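# Replace a shelf cell with the tray's new one

## Task

Standing in front of the shelf, exchange the front-row cell that is second from the left with the fresh cell sitting on the tray. The removed cell must end up standing upright on the tray, and the fresh cell must stand upright in the vacated spot, facing the same direction the old one did. Fit the old cell's air hose fully over either of the fresh cell's two tubes, and push the fresh cell's plug fully home. Every lid stays on, the other cells are left untouched, no cell is tilted far or dropped, and no wire is pulled out of a plug or socket.

## Robot and tools

Robot: two seven-joint arms, left_arm and right_arm, each with a parallel two-finger gripper. Cameras: cam_high, cam_low, cam_shelf, cam_tray, cam_left_wrist, cam_right_wrist, each 672x504.

Frame: every position, velocity and target is in the scene frame. Its origin sits at table-top height halfway between the nominal arm bases; +z is up, +x points out over the table, and left_arm is on the +y side (image left/right may differ). Calibrated bases: left_arm at (+0.048, +0.355, +0.048) m, right_arm at (-0.025, -0.304, +0.048) m, each yawed slightly. On each gripper the fingers point along its own +z, and they open and close along its own y. end_effector_position is the spot between the pads when they are shut; closed fingertips reach about 19 mm past it, open ones about 6 mm. Reported poses can be off by a few centimetres, more at long reach.

execute_actions(actions, cameras): actions is a list of actions. Each action is a table of up to 15 rows, one row per 1/30 s step; if there are fewer rows, the last one is held until 15 steps pass. Every row is one flat list of 16 numbers in [-1, 1] covering both arms, even when only one moves: left dx, dy, dz, rx, ry, rz, left gripper position, left gripper speed, then the same eight for the right. The six pose numbers are an offset, not a pose: they count from that arm's Hand target as it stood when the action began, along scene axes. Within an action, each row is measured from that same start, not from the row before; the next action starts from the updated Hand target, so sending the same offset twice moves twice as far. Scale: 1.0 equals 0.6 m for dx, dy, dz and 180 degrees for rotation; rx, ry, rz form one rotation vector, turned about the Hand target's position. A translation longer than 1.0 is shortened along its line. Images come back only when actions is empty or cameras names them (["all"] for all). An unknown camera name invalidates the call.

Gripper numbers are absolute, not offsets: position +1 is fully open (85 mm), 0 about 45 mm, -1 fully shut, and the mapping is not linear, so trust position_measured_pct (roughly 50 minus 50 times the position). speed -1, 0 and +1 give about 20, 85 and 150 mm/s, and faster closes from farther away grip harder. To keep a gripper unchanged, resend its previous position and speed; 0 is a real command. To grip, command a width smaller than the object; to release, command a few millimetres wider.

move(target, speed, blend, blocking, cameras): drives each gripper in a straight line toward its target. target is a single 16-number row laid out as above, or a list of up to 15 such rows; every row is an offset from the Hand targets at the start of the move, not from the previous row. speed is the top path speed in m/s, 0.002 to 0.5 (default 0.25), either one number or one per target. Turning rate is capped at twice that figure in rad/s and at 0.873 rad/s. blend is a corner radius in metres (0 means stop at each target). blocking=false returns after about 0.5 s while the motion continues. A move lasts at most 10 s and does not avoid obstacles. Its result adds a move: line with the ending (done, off_target, moving, held, fault) and which limits acted (paced = pose clipped, held = steps withheld).

wait(seconds 0 to 10) lets time pass with the last commands held. stop brakes a running move; the fingers carry on. zoom_image(camera, region [x0, y0, x1, y1] in pixels, at most 504 by 504) enlarges part of that camera's newest image. clear_fault(arm) clears a torque fault on left_arm or right_arm after a result has reported it. finished_scene(scene 1) ends the session permanently.

Control notes: commanded orientation is clipped to within 32 degrees of the measured one each step. Hand target is your last command after clipping. A gripper often stops short of it; sending six zeros for that arm re-requests it, and any remaining gap can be sent as an offset. A large wrist turn may swing the elbow.

Result lines: end_effector_position (m) and end_effector_quat_wxyz, Hand target, Tool commands, position_measured_pct, object_status (0 moving, 1 blocked while opening, 2 stopped on an object before the requested width, 3 at the requested width or pads met), motor_current_ma (near 1000 on a firm hold, near 0 in free air), joint positions, velocities and torques, flange force along the gripper's own axes (it includes held weight and has error), a Wrist depth grid of 7x7 distances in mm (164 to 4000; - means no value), step readings, and MOTOR HOT or fault lines.

Avoid: arms being stiff, commanding even a few millimetres past a solid contact presses very hard. To stop pressing, command back behind the gripper. Don't let the arms or grippers collide or squeeze each other; a clearance check helps but is not guaranteed. Impacts or joint deviation over 5 degrees cause a torque fault that freezes the arm until clear_fault. Joint motors are weak (roughly 24 to 58 N m), so heavy loads or contact can make joints give. Long holds, stretched poses or pushing at unreachable targets heat motors; at 75 °C the arm sags for 30 s or more. Never drop a cell, let it fall far, leave anything off the table, slam, swing loads fast, grip hard on a part still resting on something, or yank wires. Loose objects may occasionally be nudged by outside disturbances.

Each tool is called after "Call:" as name(argument=value, ...), one argument or row to a line, values as JSON.

## Session

Call:
execute_actions(
  actions=[],
)

Scene clock: 0.00 s.
left_arm: end_effector_position=(+0.3888, +0.5597, +0.3940) position_measured_pct=0.0 object_status=3 motor_current_ma=0 end_effector_quat_wxyz=(-0.055, +0.940, +0.319, +0.108) | right_arm: end_effector_position=(+0.1904, -0.4416, +0.2702) position_measured_pct=0.0 object_status=3 motor_current_ma=0 end_effector_quat_wxyz=(-0.152, +0.373, +0.887, +0.227)
Joint positions: left_arm=[-1 0.028 0.429 1.728 -0.08 1.154 -1.436] | right_arm=[0.755 0.336 0.011 1.902 -0.291 1.393 1.717]
Joint velocities: within noise
Joint torques (N m): no reading
Flange force (N): no reading
Wrist depth (mm): cam_left_wrist=[1497 1480 1500 1487 596 594 594 / 1445 1460 1441 583 581 581 580 / 1408 1438 1405 567 568 568 565 / 1393 1393 554 553 554 551 552 / 1353 545 543 543 543 542 540 / 1323 532 533 530 531 528 530 / 523 522 524 521 521 520 517] | cam_right_wrist=[302 291 548 587 631 675 731 / 363 347 525 552 588 628 679 / 424 402 488 521 551 587 624 / 422 436 466 490 517 552 585 / 401 419 440 465 492 521 548 / 384 402 421 441 465 489 519 / 372 386 405 426 444 468 495]
Hand target: left_arm +0.3888, +0.5597, +0.3940; -0.055, +0.940, +0.319, +0.108 | right_arm +0.1904, -0.4416, +0.2702; -0.152, +0.373, +0.887, +0.227
Tool commands: left_gripper/position=+1.0 left_gripper/speed=+1.0 right_gripper/position=+1.0 right_gripper/speed=+1.0

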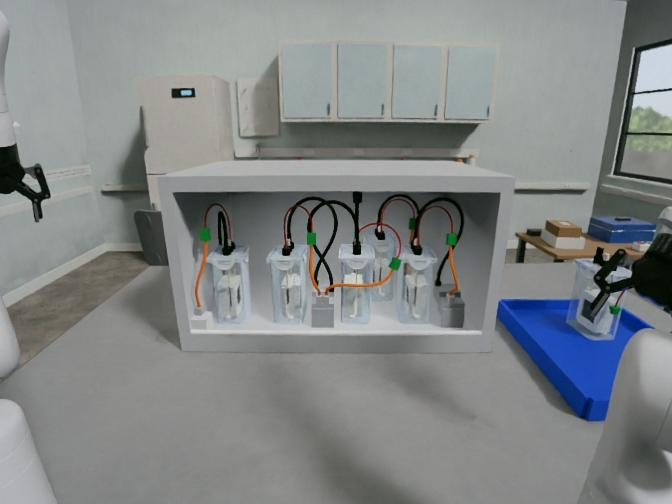

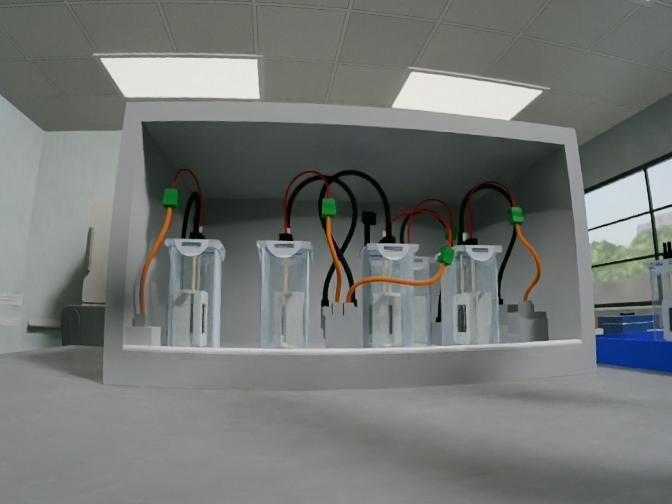

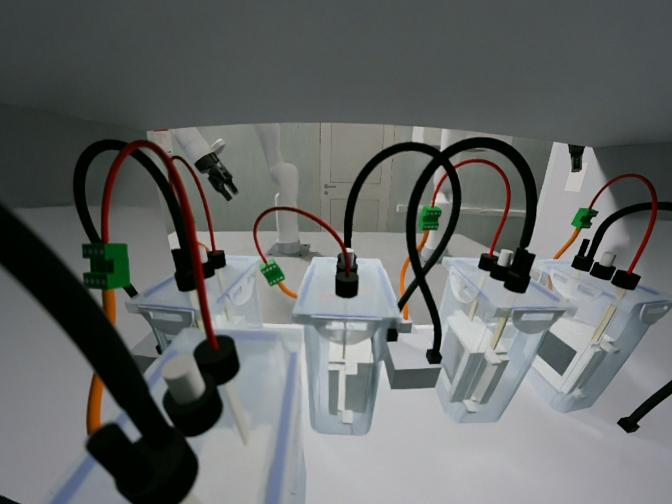

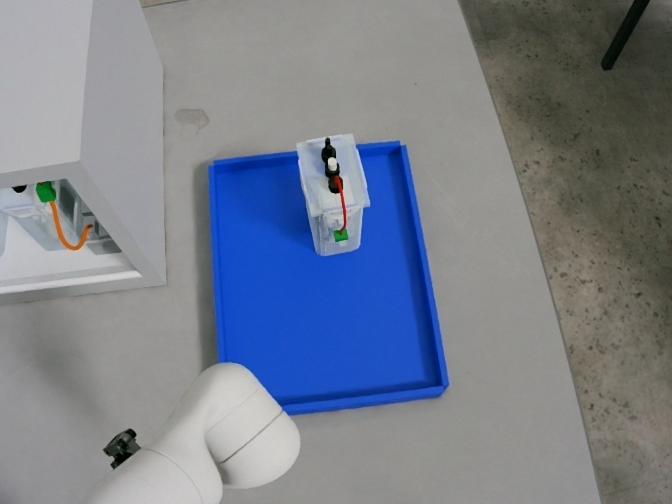

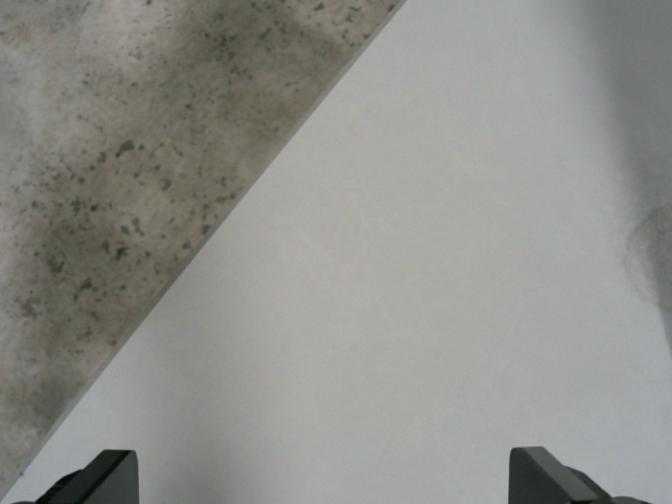

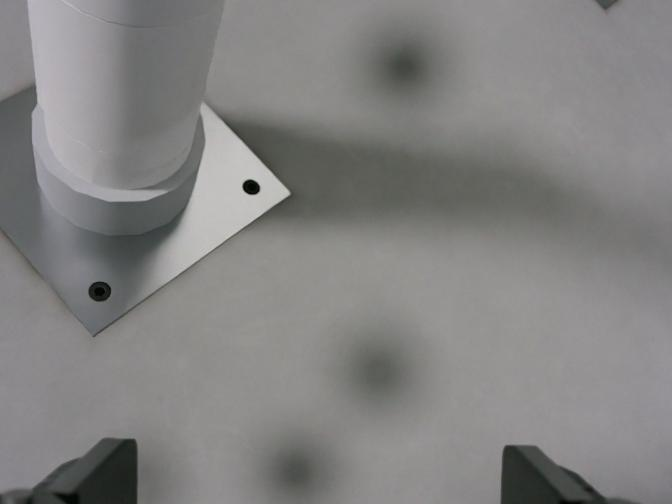

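Call:
zoom_image(
  camera="cam_high",
  region=[250, 180, 390, 340],
)

Call:
zoom_image(
  camera="cam_low",
  region=[230, 150, 470, 360],
)

Call:
zoom_image(
  camera="cam_shelf",
  region=[340, 120, 600, 440],
)

Call:
zoom_image(
  camera="cam_tray",
  region=[270, 120, 400, 270],
)

Call:
zoom_image(
  camera="cam_high",
  region=[480, 180, 672, 430],
)

Scaled by 3.150 from the camera's 672x504 image, which has a finer 960x720 frame.

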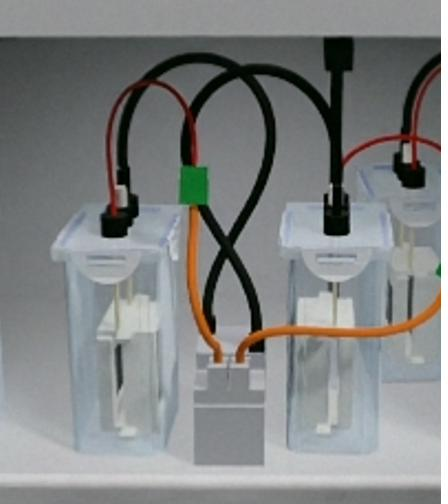

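Scaled by 2.100 from the camera's 672x504 image, which has a finer 960x720 frame.

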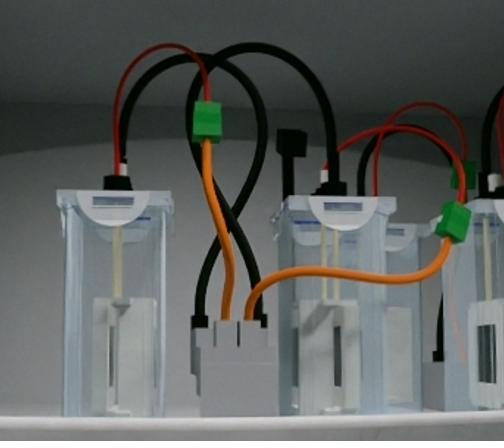

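Scaled by 1.575 from the camera's 672x504 image, which has a finer 960x720 frame.

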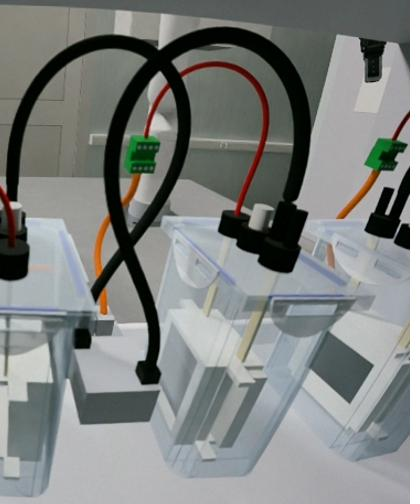

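Scaled by 3.360 from the camera's 672x504 image, which has a finer 960x720 frame.

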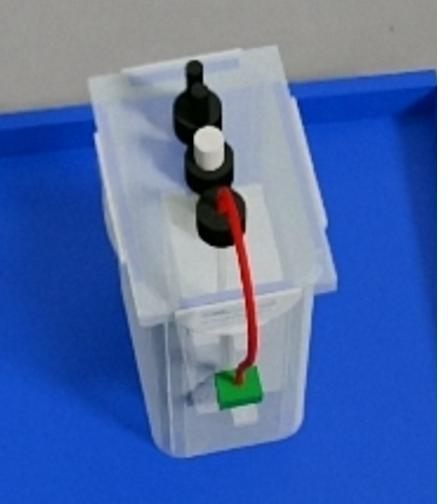

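Scaled by 2.016 from the camera's 672x504 image, which has a finer 960x720 frame.

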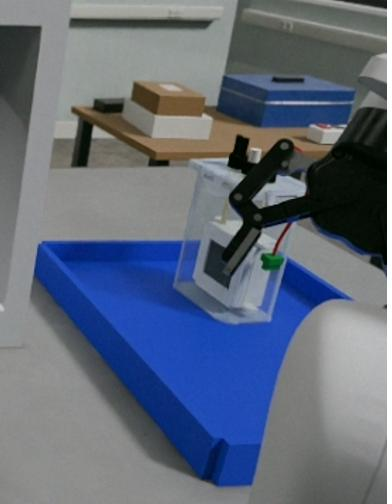

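Call:
move(
  target=[-0.148,-0.6,0.093,0.047,-0.170,-0.207,1,1, 0.183,0.25,0.3,0.158,0.053,-0.696,1,1],
  cameras=["all"],
)

Scene clock: 22.63 s.
left_arm: end_effector_position=(+0.3000, +0.1997, +0.4498) position_measured_pct=0.0 object_status=3 motor_current_ma=0 end_effector_quat_wxyz=(-0.001, +0.924, +0.001, +0.382) | right_arm: end_effector_position=(+0.3002, -0.2916, +0.4502) position_measured_pct=0.0 object_status=3 motor_current_ma=0 end_effector_quat_wxyz=(+0.000, +0.924, +0.001, +0.383)
Joint positions: left_arm=[-0.569 -0.887 0.496 2.129 0.478 1.038 -1.694] | right_arm=[1.086 -0.67 -0.494 2.165 -0.885 1.031 -0.672]
Joint torques (N m): left_arm=[0.4 4.86 -2.08 -10.71 0.49 -1.45 -0.04] | right_arm=[3.04 3.23 4.19 -10.35 -1.17 -1.47 -0.44]
Flange force (N): left_arm=[0.0 -7.9 1.6] | right_arm=[-3.5 -0.7 1.8]
Wrist depth (mm): cam_left_wrist=[373 366 365 866 503 362 362 / 993 445 572 912 892 618 617 / 906 466 551 795 554 563 576 / 802 510 661 750 654 636 636 / 733 590 660 684 670 660 681 / 672 662 639 642 641 645 646 / 624 633 633 632 623 637 634] | cam_right_wrist=[354 352 349 346 345 342 340 / 912 612 646 894 701 392 1038 / 574 556 552 553 680 429 943 / 636 644 734 624 657 481 845 / 651 673 681 665 631 706 730 / 634 636 630 638 624 664 658 / 617 620 633 638 639 633 618]
Hand target: left_arm +0.3000, +0.1997, +0.4498; -0.001, +0.924, +0.001, +0.382 | right_arm +0.3002, -0.2916, +0.4502; +0.000, +0.924, +0.001, +0.383
Off the commanded pose: left_arm 0.000 m, 0 deg | right_arm 0.000 m, 0 deg.
move: done

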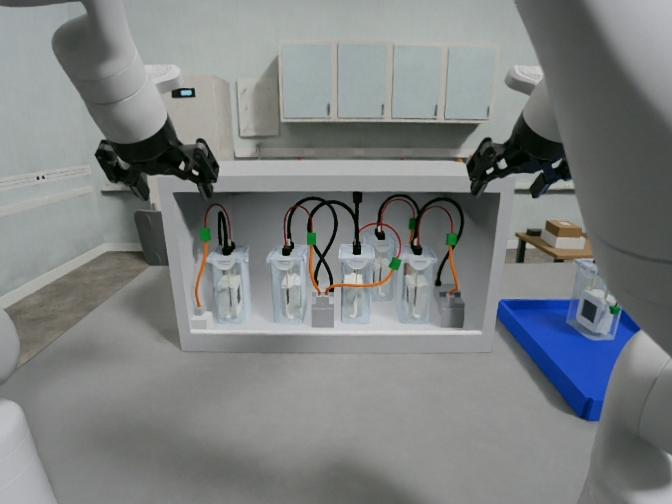

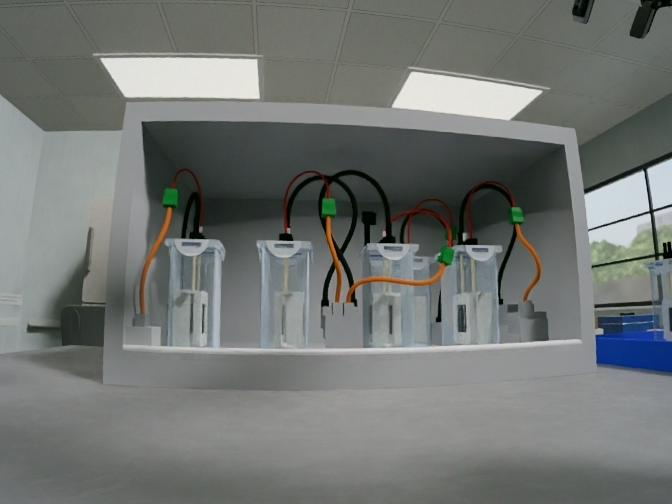

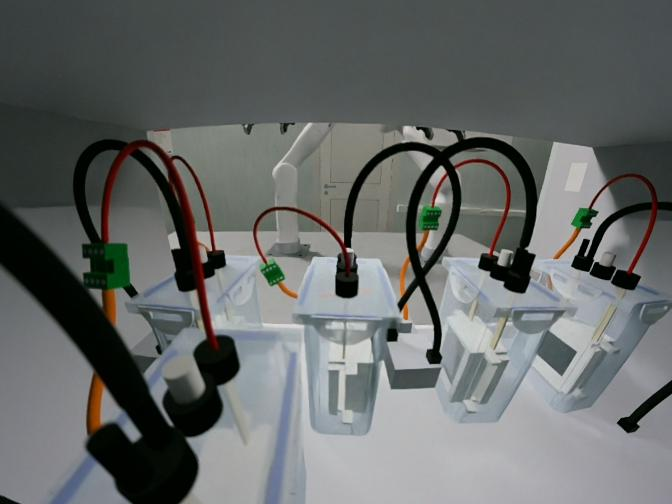

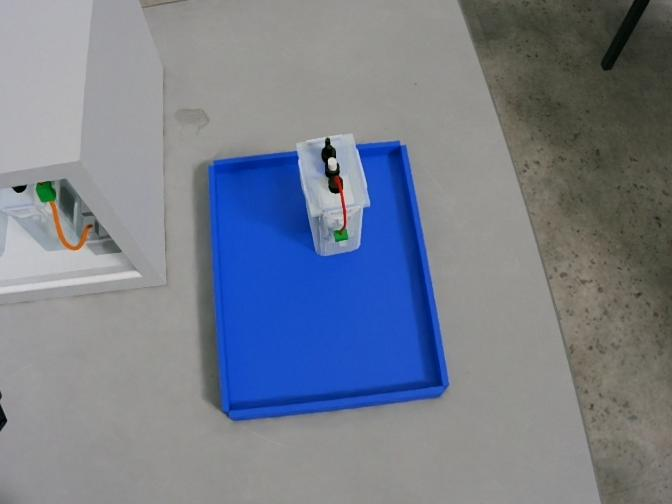

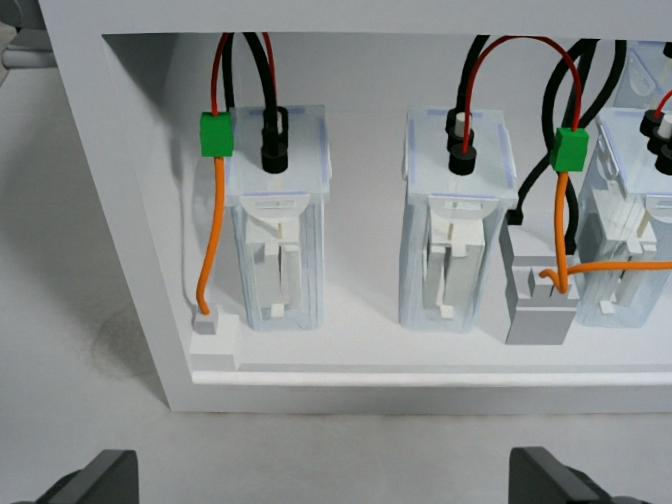

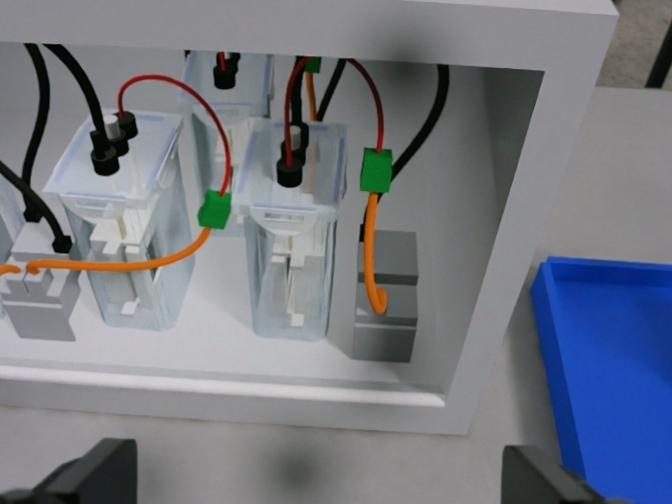

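Call:
zoom_image(
  camera="cam_left_wrist",
  region=[390, 20, 640, 220],
)

Call:
zoom_image(
  camera="cam_right_wrist",
  region=[60, 20, 420, 260],
)

Call:
zoom_image(
  camera="cam_shelf",
  region=[380, 130, 580, 330],
)

Call:
zoom_image(
  camera="cam_left_wrist",
  region=[390, 180, 672, 400],
)

Scaled by 2.016.

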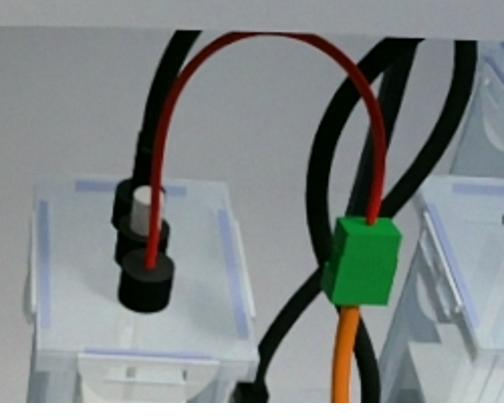

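Scaled by 1.400.

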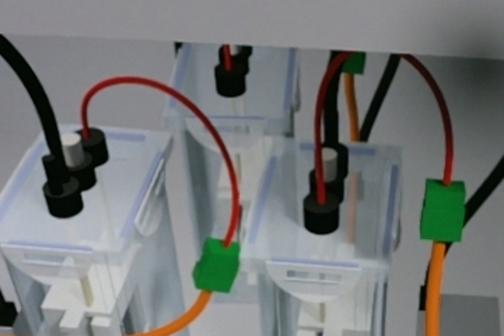

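Scaled by 2.520 from the camera's 672x504 image, which has a finer 960x720 frame.

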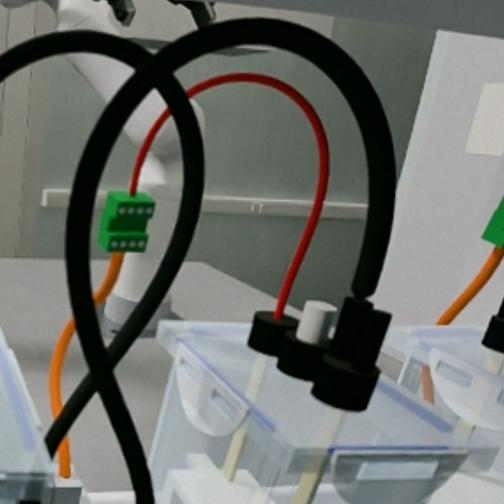

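Scaled by 1.787.

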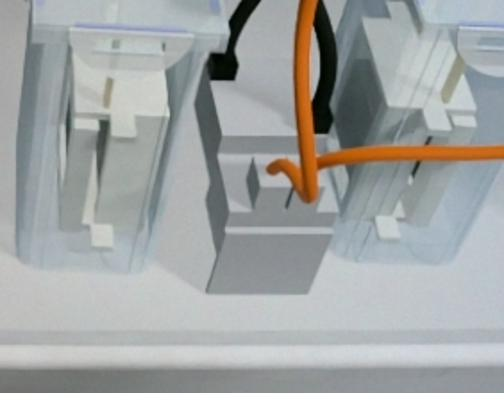

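Call:
move(
  target=[0.167,-0.25,-0.25,0,-0.25,0,1,1, 0,0,0,0,0,0,1,1],
  cameras=["cam_high","cam_left_wrist","cam_right_wrist"],
)

Scene clock: 40.60 s.
left_arm: end_effector_position=(+0.4001, +0.0494, +0.2998) position_measured_pct=0.0 object_status=3 motor_current_ma=0 end_effector_quat_wxyz=(-0.001, +0.707, +0.002, +0.707) | right_arm: end_effector_position=(+0.3002, -0.2916, +0.4502) position_measured_pct=0.0 object_status=3 motor_current_ma=0 end_effector_quat_wxyz=(+0.000, +0.924, +0.001, +0.383)
Joint positions: left_arm=[-0.857 -1.761 1.488 2.344 1.711 0.193 -1.628] | right_arm=[1.086 -0.67 -0.494 2.165 -0.885 1.031 -0.672]
Joint torques (N m): left_arm=[0.46 10.33 -6.72 0.13 0.37 -2.22 -0.01] | right_arm=[2.9 3.28 4.25 -10.25 -1.18 -1.48 -0.43]
Flange force (N): left_arm=no reading | right_arm=[-3.0 -1.0 1.9]
Wrist depth (mm): cam_left_wrist=[3811 3767 3725 3435 3471 3418 3900 / 318 318 318 318 318 318 317 / 584 670 682 694 701 714 726 / 658 771 770 767 466 767 767 / 703 767 771 772 772 770 769 / 444 772 464 496 511 448 561 / 407 778 404 404 440 400 401] | cam_right_wrist=[354 351 349 347 345 342 341 / 911 612 647 889 702 393 1041 / 574 555 553 553 680 431 943 / 636 641 738 624 655 481 841 / 652 672 681 664 629 708 726 / 631 636 629 637 624 668 658 / 619 617 632 633 641 633 618]
Hand target: left_arm +0.4002, +0.0497, +0.2998; -0.001, +0.708, +0.001, +0.707 | right_arm +0.3002, -0.2916, +0.4502; +0.000, +0.924, +0.001, +0.383
Off the commanded pose: left_arm 0.000 m, 0 deg | right_arm 0.000 m, 0 deg.
move: done
Images, in order (width x height): cam_high 672x504, cam_left_wrist 672x504, cam_right_wrist 672x504.

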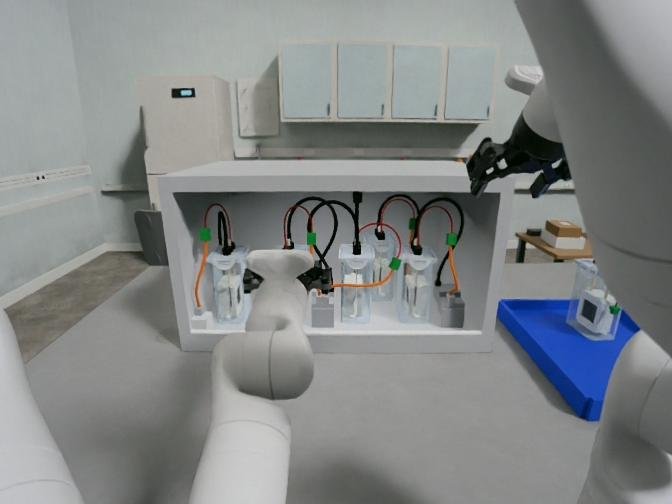

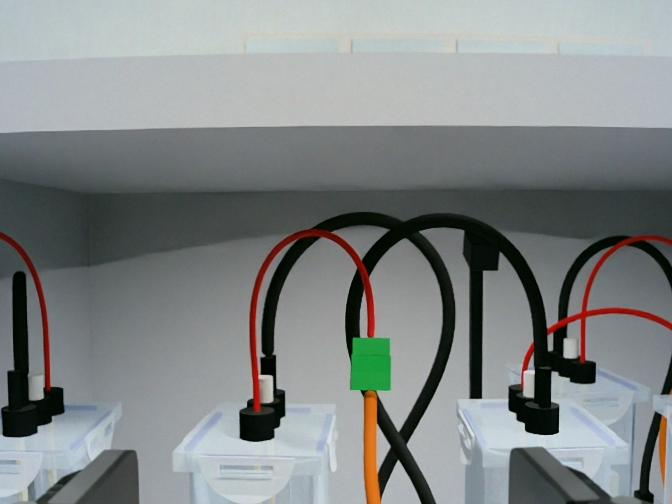

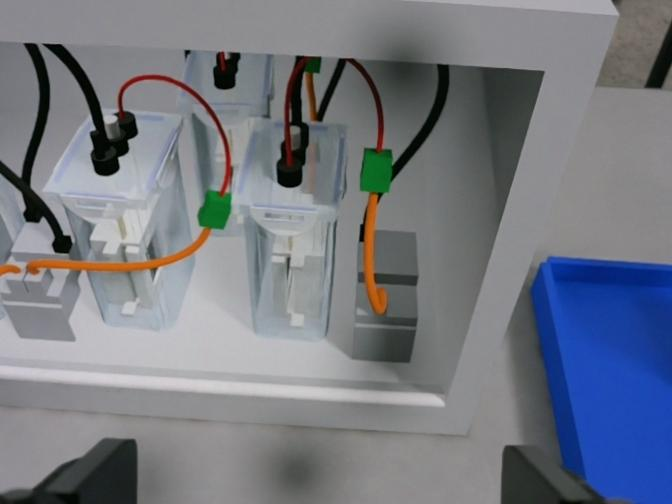

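Call:
zoom_image(
  camera="cam_left_wrist",
  region=[170, 200, 460, 504],
)

Scaled by 1.658.

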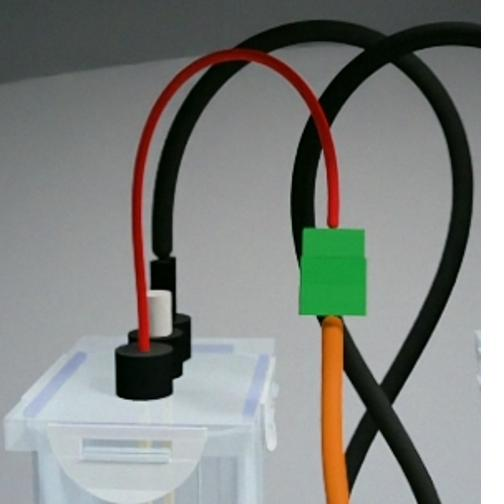

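Call:
move(
  target=[0.083,-0.1,0,0,0,0,1,1, 0,0,0,0,0,0,1,1],
  cameras=["cam_left_wrist","cam_low","cam_shelf"],
)

Call:
zoom_image(
  camera="cam_left_wrist",
  region=[100, 150, 504, 504],
)

Scene clock: 64.93 s.
left_arm: end_effector_position=(+0.4501, -0.0098, +0.2999) position_measured_pct=0.0 object_status=3 motor_current_ma=0 end_effector_quat_wxyz=(+0.003, +0.708, -0.002, +0.706) | right_arm: end_effector_position=(+0.3002, -0.2916, +0.4502) position_measured_pct=0.0 object_status=3 motor_current_ma=0 end_effector_quat_wxyz=(+0.000, +0.924, +0.001, +0.383)
Joint positions: left_arm=[-1.007 -1.709 1.511 2.138 1.445 0.129 -1.361] | right_arm=[1.086 -0.67 -0.494 2.165 -0.885 1.031 -0.672]
Joint torques (N m): left_arm=[0.32 12.37 -8.23 0.14 0.24 -2.25 -0.06] | right_arm=[2.93 3.19 4.2 -10.3 -1.21 -1.49 -0.5]
Flange force (N): left_arm=no reading | right_arm=[-3.3 -0.4 1.8]
Wrist depth (mm): cam_left_wrist=[264 265 265 265 265 266 266 / 265 265 265 266 267 269 270 / 703 714 543 715 716 716 721 / 718 714 410 714 720 717 720 / 717 716 715 718 718 722 719 / 718 718 369 721 574 511 486 / 718 361 401 720 374 397 581] | cam_right_wrist=[355 353 349 348 345 342 341 / 916 614 644 894 699 393 1044 / 574 557 553 553 681 431 939 / 636 641 736 623 655 482 848 / 653 674 684 665 630 709 730 / 637 641 630 636 624 666 660 / 616 620 634 635 638 633 616]
Hand target: left_arm +0.4500, -0.0103, +0.2998; -0.001, +0.708, +0.001, +0.707 | right_arm +0.3002, -0.2916, +0.4502; +0.000, +0.924, +0.001, +0.383
Off the commanded pose: left_arm 0.001 m, 1 deg | right_arm 0.000 m, 0 deg.
move: done
Images, in order (width x height): cam_low 672x504, cam_shelf 672x504, cam_left_wrist 672x504.

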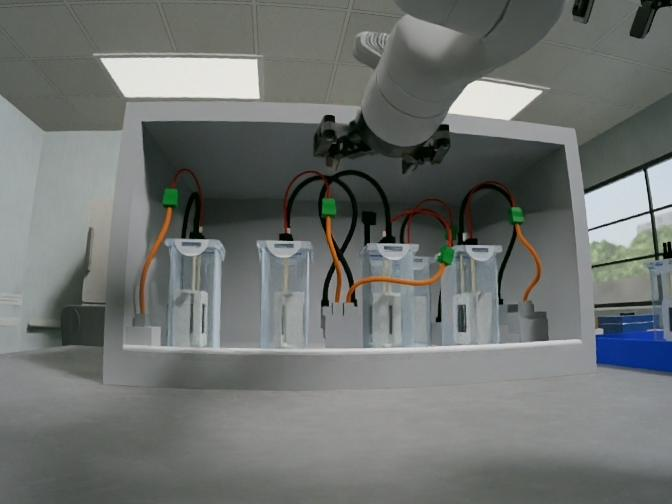

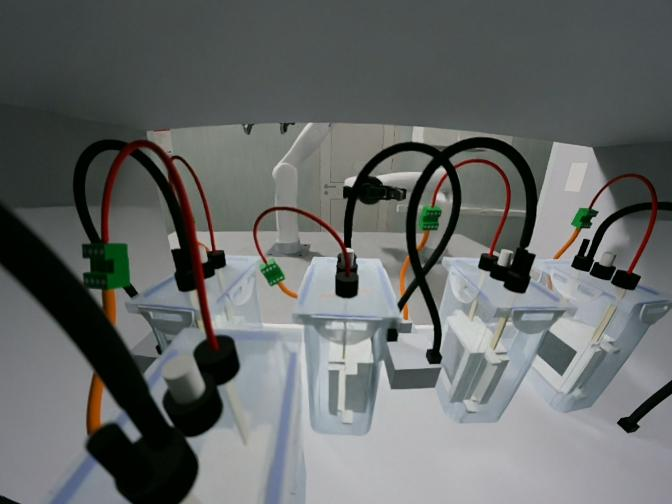

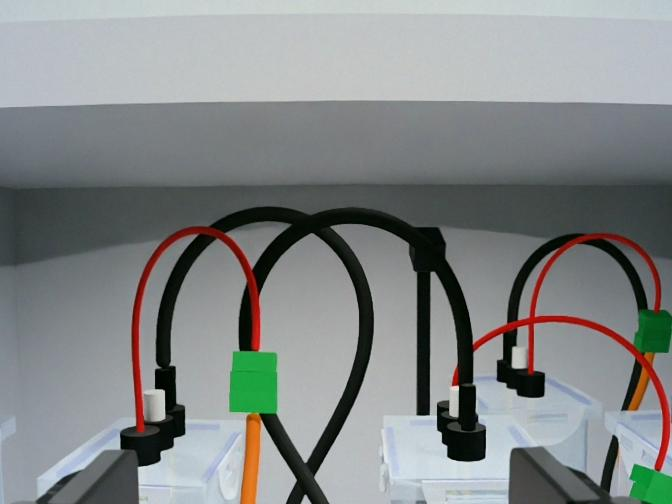

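Scaled by 1.248.

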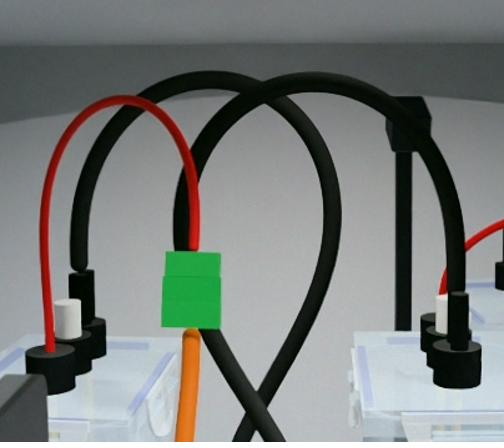

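Call:
zoom_image(
  camera="cam_left_wrist",
  region=[100, 340, 300, 490],
)

Call:
zoom_image(
  camera="cam_shelf",
  region=[400, 190, 560, 310],
)

Call:
zoom_image(
  camera="cam_tray",
  region=[290, 130, 380, 200],
)

Scaled by 2.520.

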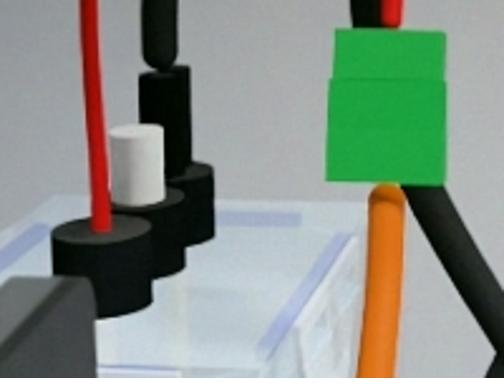

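Scaled by 3.150 from the camera's 672x504 image, which has a finer 960x720 frame.

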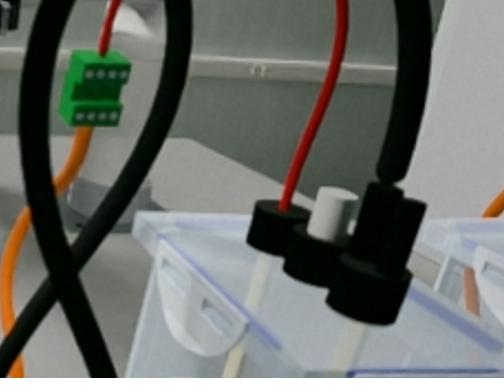

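This scene's latest camera images include none from cam_tray. They are from: cam_low, cam_shelf, cam_left_wrist. cam_tray's image comes with the result of a call that names it in "cameras".

Call:
move(
  target=[0.06,0.065,0.077,0,0.0833,0,1,1, 0.133,0.283,-0.367,0.98,0,-0.172,1,1],
  cameras=["cam_high","cam_low","cam_left_wrist","cam_right_wrist"],
)

Scene clock: 86.50 s.
left_arm: end_effector_position=(+0.4860, +0.0287, +0.3460) position_measured_pct=0.0 object_status=3 motor_current_ma=0 end_effector_quat_wxyz=(-0.001, +0.794, +0.001, +0.608) | right_arm: end_effector_position=(+0.3800, -0.1218, +0.2300) position_measured_pct=0.0 object_status=3 motor_current_ma=0 end_effector_quat_wxyz=(+0.844, -0.007, +0.537, -0.004)
Joint positions: left_arm=[-1.147 -1.427 1.291 2.163 1.703 0.447 -1.992] | right_arm=[0.103 2.251 -1.088 2.262 -1.744 2.083 0.451]
Joint torques (N m): left_arm=[0.42 12.17 -7.95 -3.95 0.8 -1.91 -0.01] | right_arm=[2.92 -11.43 -4.17 5.62 2.31 -1.29 -0.48]
Flange force (N): left_arm=[4.9 -1.3 -3.6] | right_arm=[-8.3 12.2 -1.4]
Wrist depth (mm): cam_left_wrist=[587 619 651 3453 3453 3546 3508 / 211 211 211 211 211 210 210 / 674 678 674 672 671 673 667 / 686 696 686 689 687 685 688 / 693 715 713 707 711 544 491 / 426 731 382 304 445 397 469 / 402 370 352 361 646 356 370] | cam_right_wrist=[691 705 697 705 388 343 410 / 416 447 501 455 488 491 497 / 649 462 775 479 776 786 386 / 651 639 666 686 702 683 737 / 505 546 556 551 537 553 595 / 450 464 471 471 486 493 502 / 404 408 413 419 423 429 436]
Hand target: left_arm +0.4860, +0.0287, +0.3460; -0.001, +0.794, +0.001, +0.608 | right_arm +0.3800, -0.1218, +0.2300; +0.844, -0.007, +0.537, -0.004
Off the commanded pose: left_arm 0.000 m, 0 deg | right_arm 0.000 m, 0 deg.
joint sent to its limit (right arm) — joint 2 (shoulder), upper limit. The joint targets still meet the commanded pose.
move: done
Images, in order (width x height): cam_high 672x504, cam_low 672x504, cam_left_wrist 672x504, cam_right_wrist 672x504.

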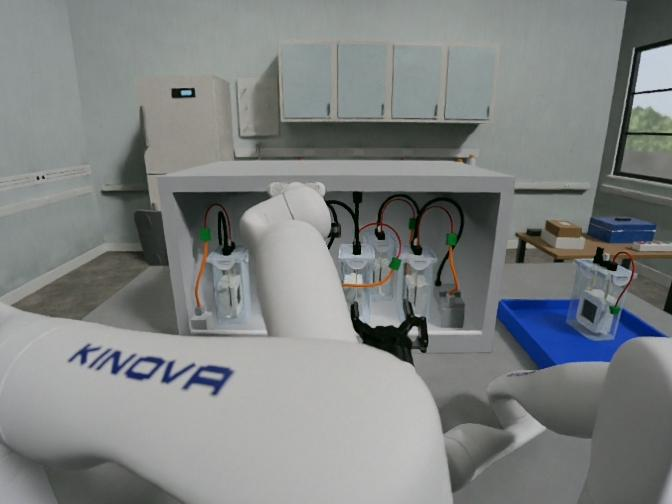

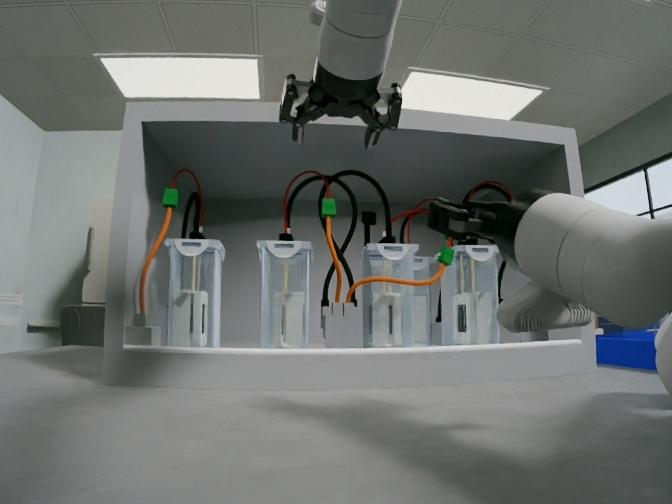

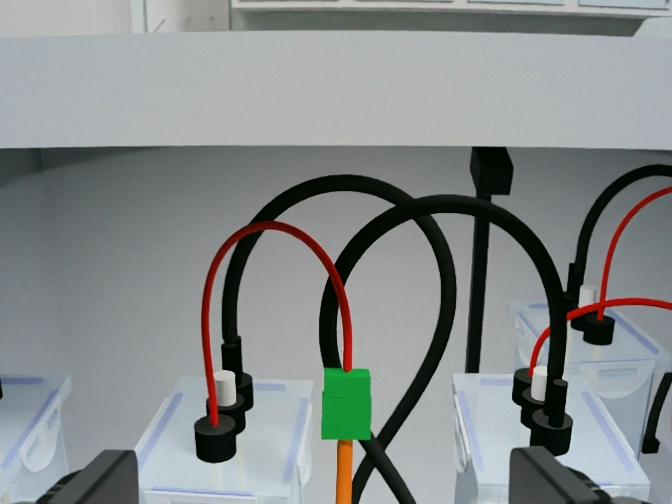

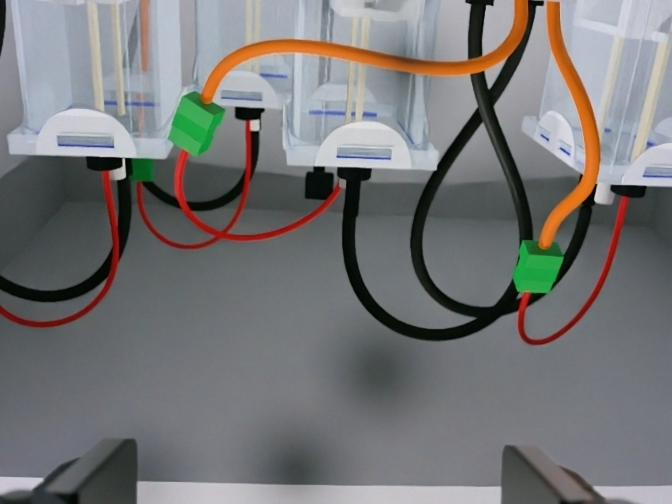

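Call:
zoom_image(
  camera="cam_left_wrist",
  region=[290, 340, 410, 460],
)

Call:
zoom_image(
  camera="cam_right_wrist",
  region=[480, 200, 620, 350],
)

Scaled by 4.200.

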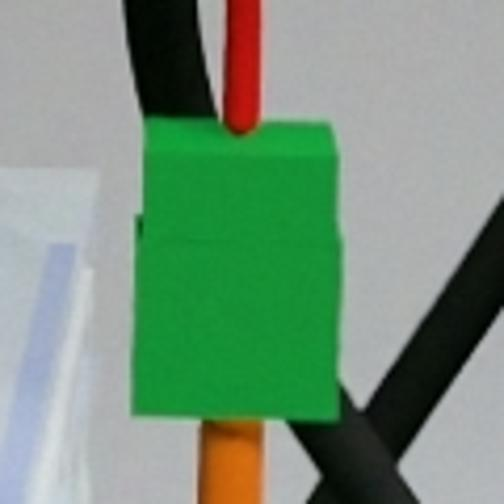

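Scaled by 3.360.

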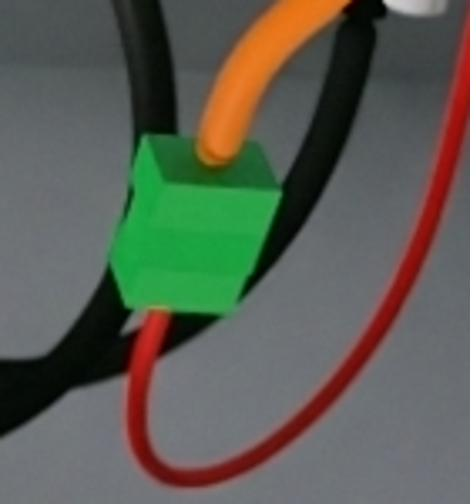

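Call:
move(
  target=[0,0,0,0,0,0,1,1, 0.192,0.208,-0.0125,0,0,0,1,1],
  cameras=["cam_low","cam_shelf","cam_left_wrist","cam_right_wrist"],
  speed=0.15,
)

Scene clock: 94.53 s.
left_arm: end_effector_position=(+0.4860, +0.0287, +0.3460) position_measured_pct=0.0 object_status=3 motor_current_ma=0 end_effector_quat_wxyz=(-0.001, +0.794, +0.001, +0.608) | right_arm: end_effector_position=(+0.4952, +0.0030, +0.2225) position_measured_pct=0.0 object_status=3 motor_current_ma=0 end_effector_quat_wxyz=(+0.844, -0.007, +0.537, -0.004)
Joint positions: left_arm=[-1.147 -1.427 1.291 2.163 1.703 0.447 -1.992] | right_arm=[-0.12 2.147 -1.406 1.803 -2.087 1.883 0.16]
Joint torques (N m): left_arm=[0.33 12.19 -8.07 -3.9 0.77 -1.97 -0.01] | right_arm=[2.96 -16.59 -6.35 4.79 2.74 -0.6 -0.48]
Flange force (N): left_arm=[4.6 -1.3 -3.5] | right_arm=[-3.7 10.2 -1.3]
Wrist depth (mm): cam_left_wrist=[588 620 646 3490 3490 3527 3584 / 211 211 211 211 210 210 210 / 670 678 674 668 673 672 668 / 688 695 684 688 687 683 686 / 693 717 712 707 711 545 490 / 427 731 382 304 447 397 469 / 400 369 353 361 646 355 370] | cam_right_wrist=[259 266 273 236 295 264 609 / 404 381 616 620 638 634 638 / 336 346 361 649 372 367 656 / 277 280 640 656 306 278 592 / 541 551 558 567 555 589 611 / 463 457 474 297 475 499 507 / 417 421 415 420 435 444 450]
Hand target: left_arm +0.4860, +0.0287, +0.3460; -0.001, +0.794, +0.001, +0.608 | right_arm +0.4952, +0.0030, +0.2225; +0.844, -0.007, +0.537, -0.004
Off the commanded pose: left_arm 0.000 m, 0 deg | right_arm 0.000 m, 0 deg.
move: done
Images, in order (width x height): cam_low 672x504, cam_shelf 672x504, cam_left_wrist 672x504, cam_right_wrist 672x504.

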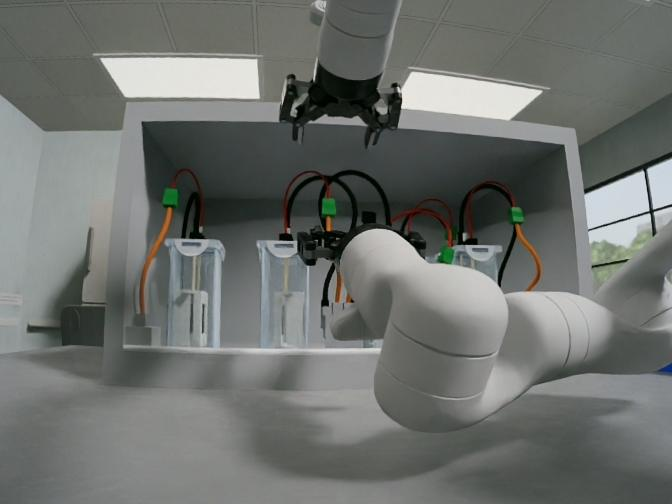

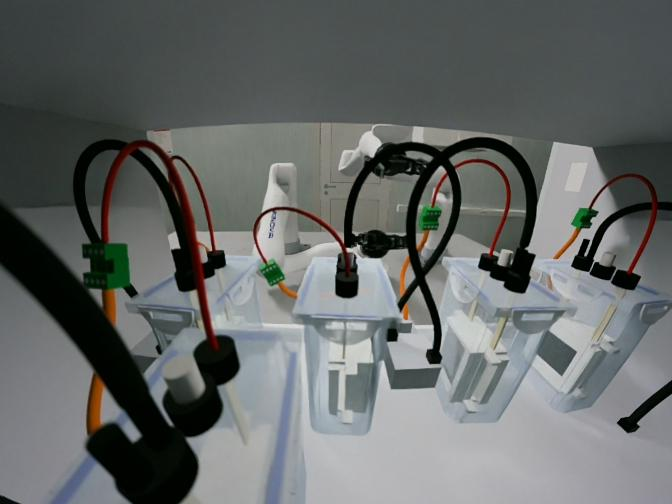

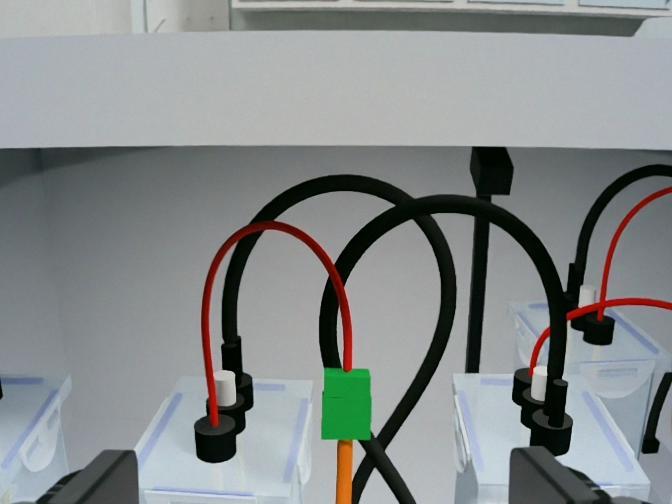

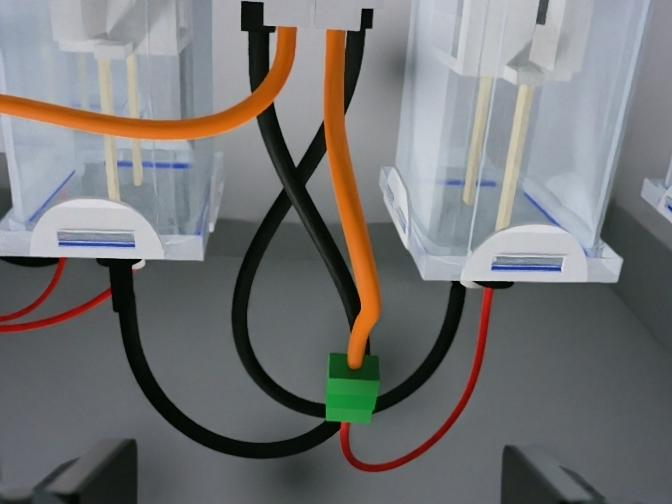

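Call:
zoom_image(
  camera="cam_right_wrist",
  region=[290, 320, 420, 450],
)

Scaled by 3.877.

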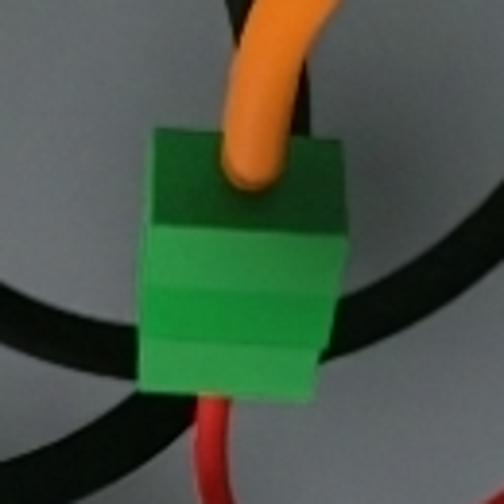

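Call:
move(
  target=[0,0,0,0,0,0,1,1, 0.153,0.021,0.0685,0,0,0,1,1],
  cameras=["cam_low","cam_left_wrist","cam_right_wrist"],
  speed=0.12,
)

Call:
zoom_image(
  camera="cam_right_wrist",
  region=[120, 340, 520, 504],
)

Call:
zoom_image(
  camera="cam_low",
  region=[260, 170, 460, 310],
)

Scene clock: 102.80 s.
left_arm: end_effector_position=(+0.4860, +0.0287, +0.3460) position_measured_pct=0.0 object_status=3 motor_current_ma=0 end_effector_quat_wxyz=(-0.001, +0.794, +0.001, +0.608) | right_arm: end_effector_position=(+0.5870, +0.0156, +0.2636) position_measured_pct=0.0 object_status=3 motor_current_ma=0 end_effector_quat_wxyz=(+0.844, -0.007, +0.537, -0.004)
Joint positions: left_arm=[-1.147 -1.427 1.291 2.163 1.703 0.447 -1.992] | right_arm=[-0.102 2.023 -1.516 1.643 -2.247 1.695 0.056]
Joint torques (N m): left_arm=[0.35 12.09 -8.05 -3.89 0.8 -1.96 -0.03] | right_arm=[2.9 -19.5 -7.29 3.93 2.84 -0.32 -0.4]
Flange force (N): left_arm=[4.9 -0.8 -3.8] | right_arm=[-2.4 8.8 -0.1]
Wrist depth (mm): cam_left_wrist=[585 617 647 3527 3508 3471 3527 / 211 211 211 211 210 210 210 / 670 677 677 671 668 671 667 / 686 696 686 688 688 686 689 / 693 718 711 707 708 542 492 / 427 733 382 304 447 397 469 / 401 368 353 361 647 356 370] | cam_right_wrist=[502 445 515 515 522 522 528 / 282 534 536 543 289 539 551 / 243 - 557 562 247 256 242 / 180 - 568 588 195 177 177 / 458 475 507 481 282 231 504 / 394 398 432 397 405 436 443 / 362 369 300 185 381 388 392]
Hand target: left_arm +0.4860, +0.0287, +0.3460; -0.001, +0.794, +0.001, +0.608 | right_arm +0.5870, +0.0156, +0.2636; +0.844, -0.007, +0.537, -0.004
Off the commanded pose: left_arm 0.000 m, 0 deg | right_arm 0.000 m, 0 deg.
move: done
Images, in order (width x height): cam_low 672x504, cam_left_wrist 672x504, cam_right_wrist 672x504.

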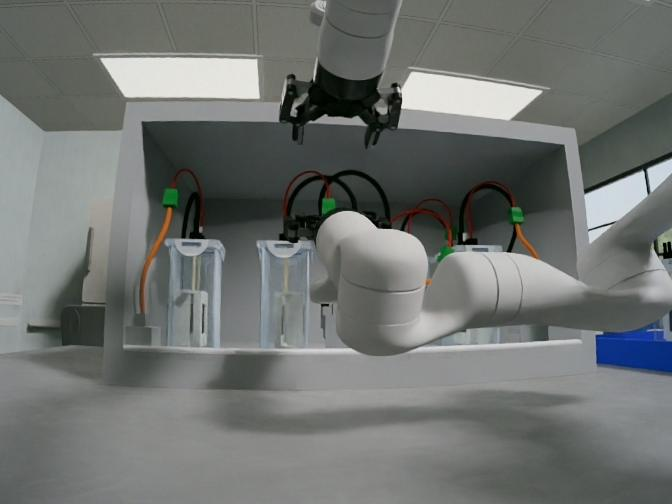

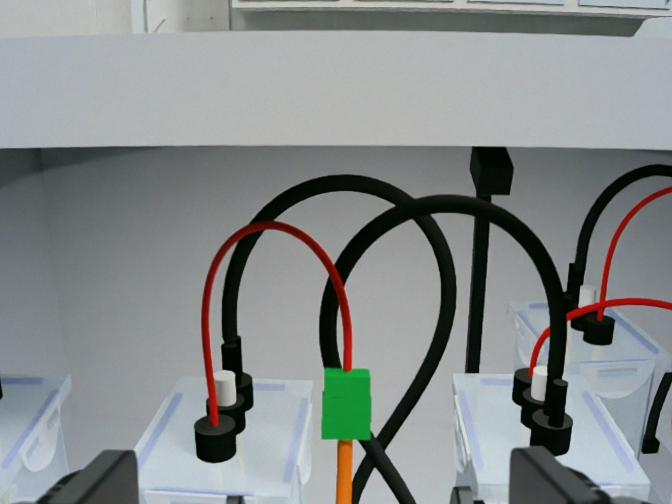

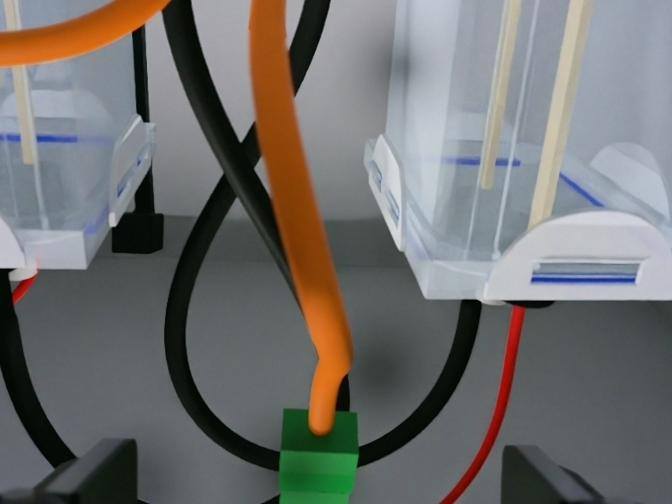

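Scaled by 1.260.

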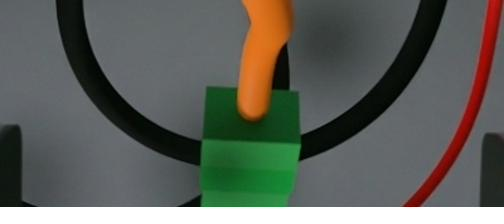

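Scaled by 2.520 from the camera's 672x504 image, which has a finer 960x720 frame.

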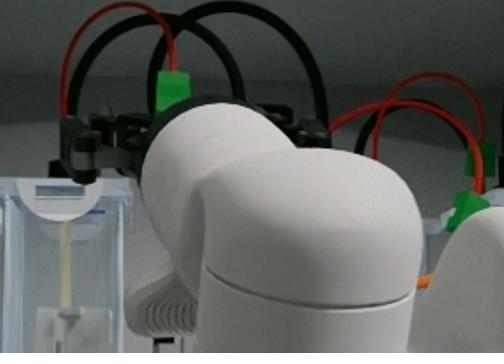

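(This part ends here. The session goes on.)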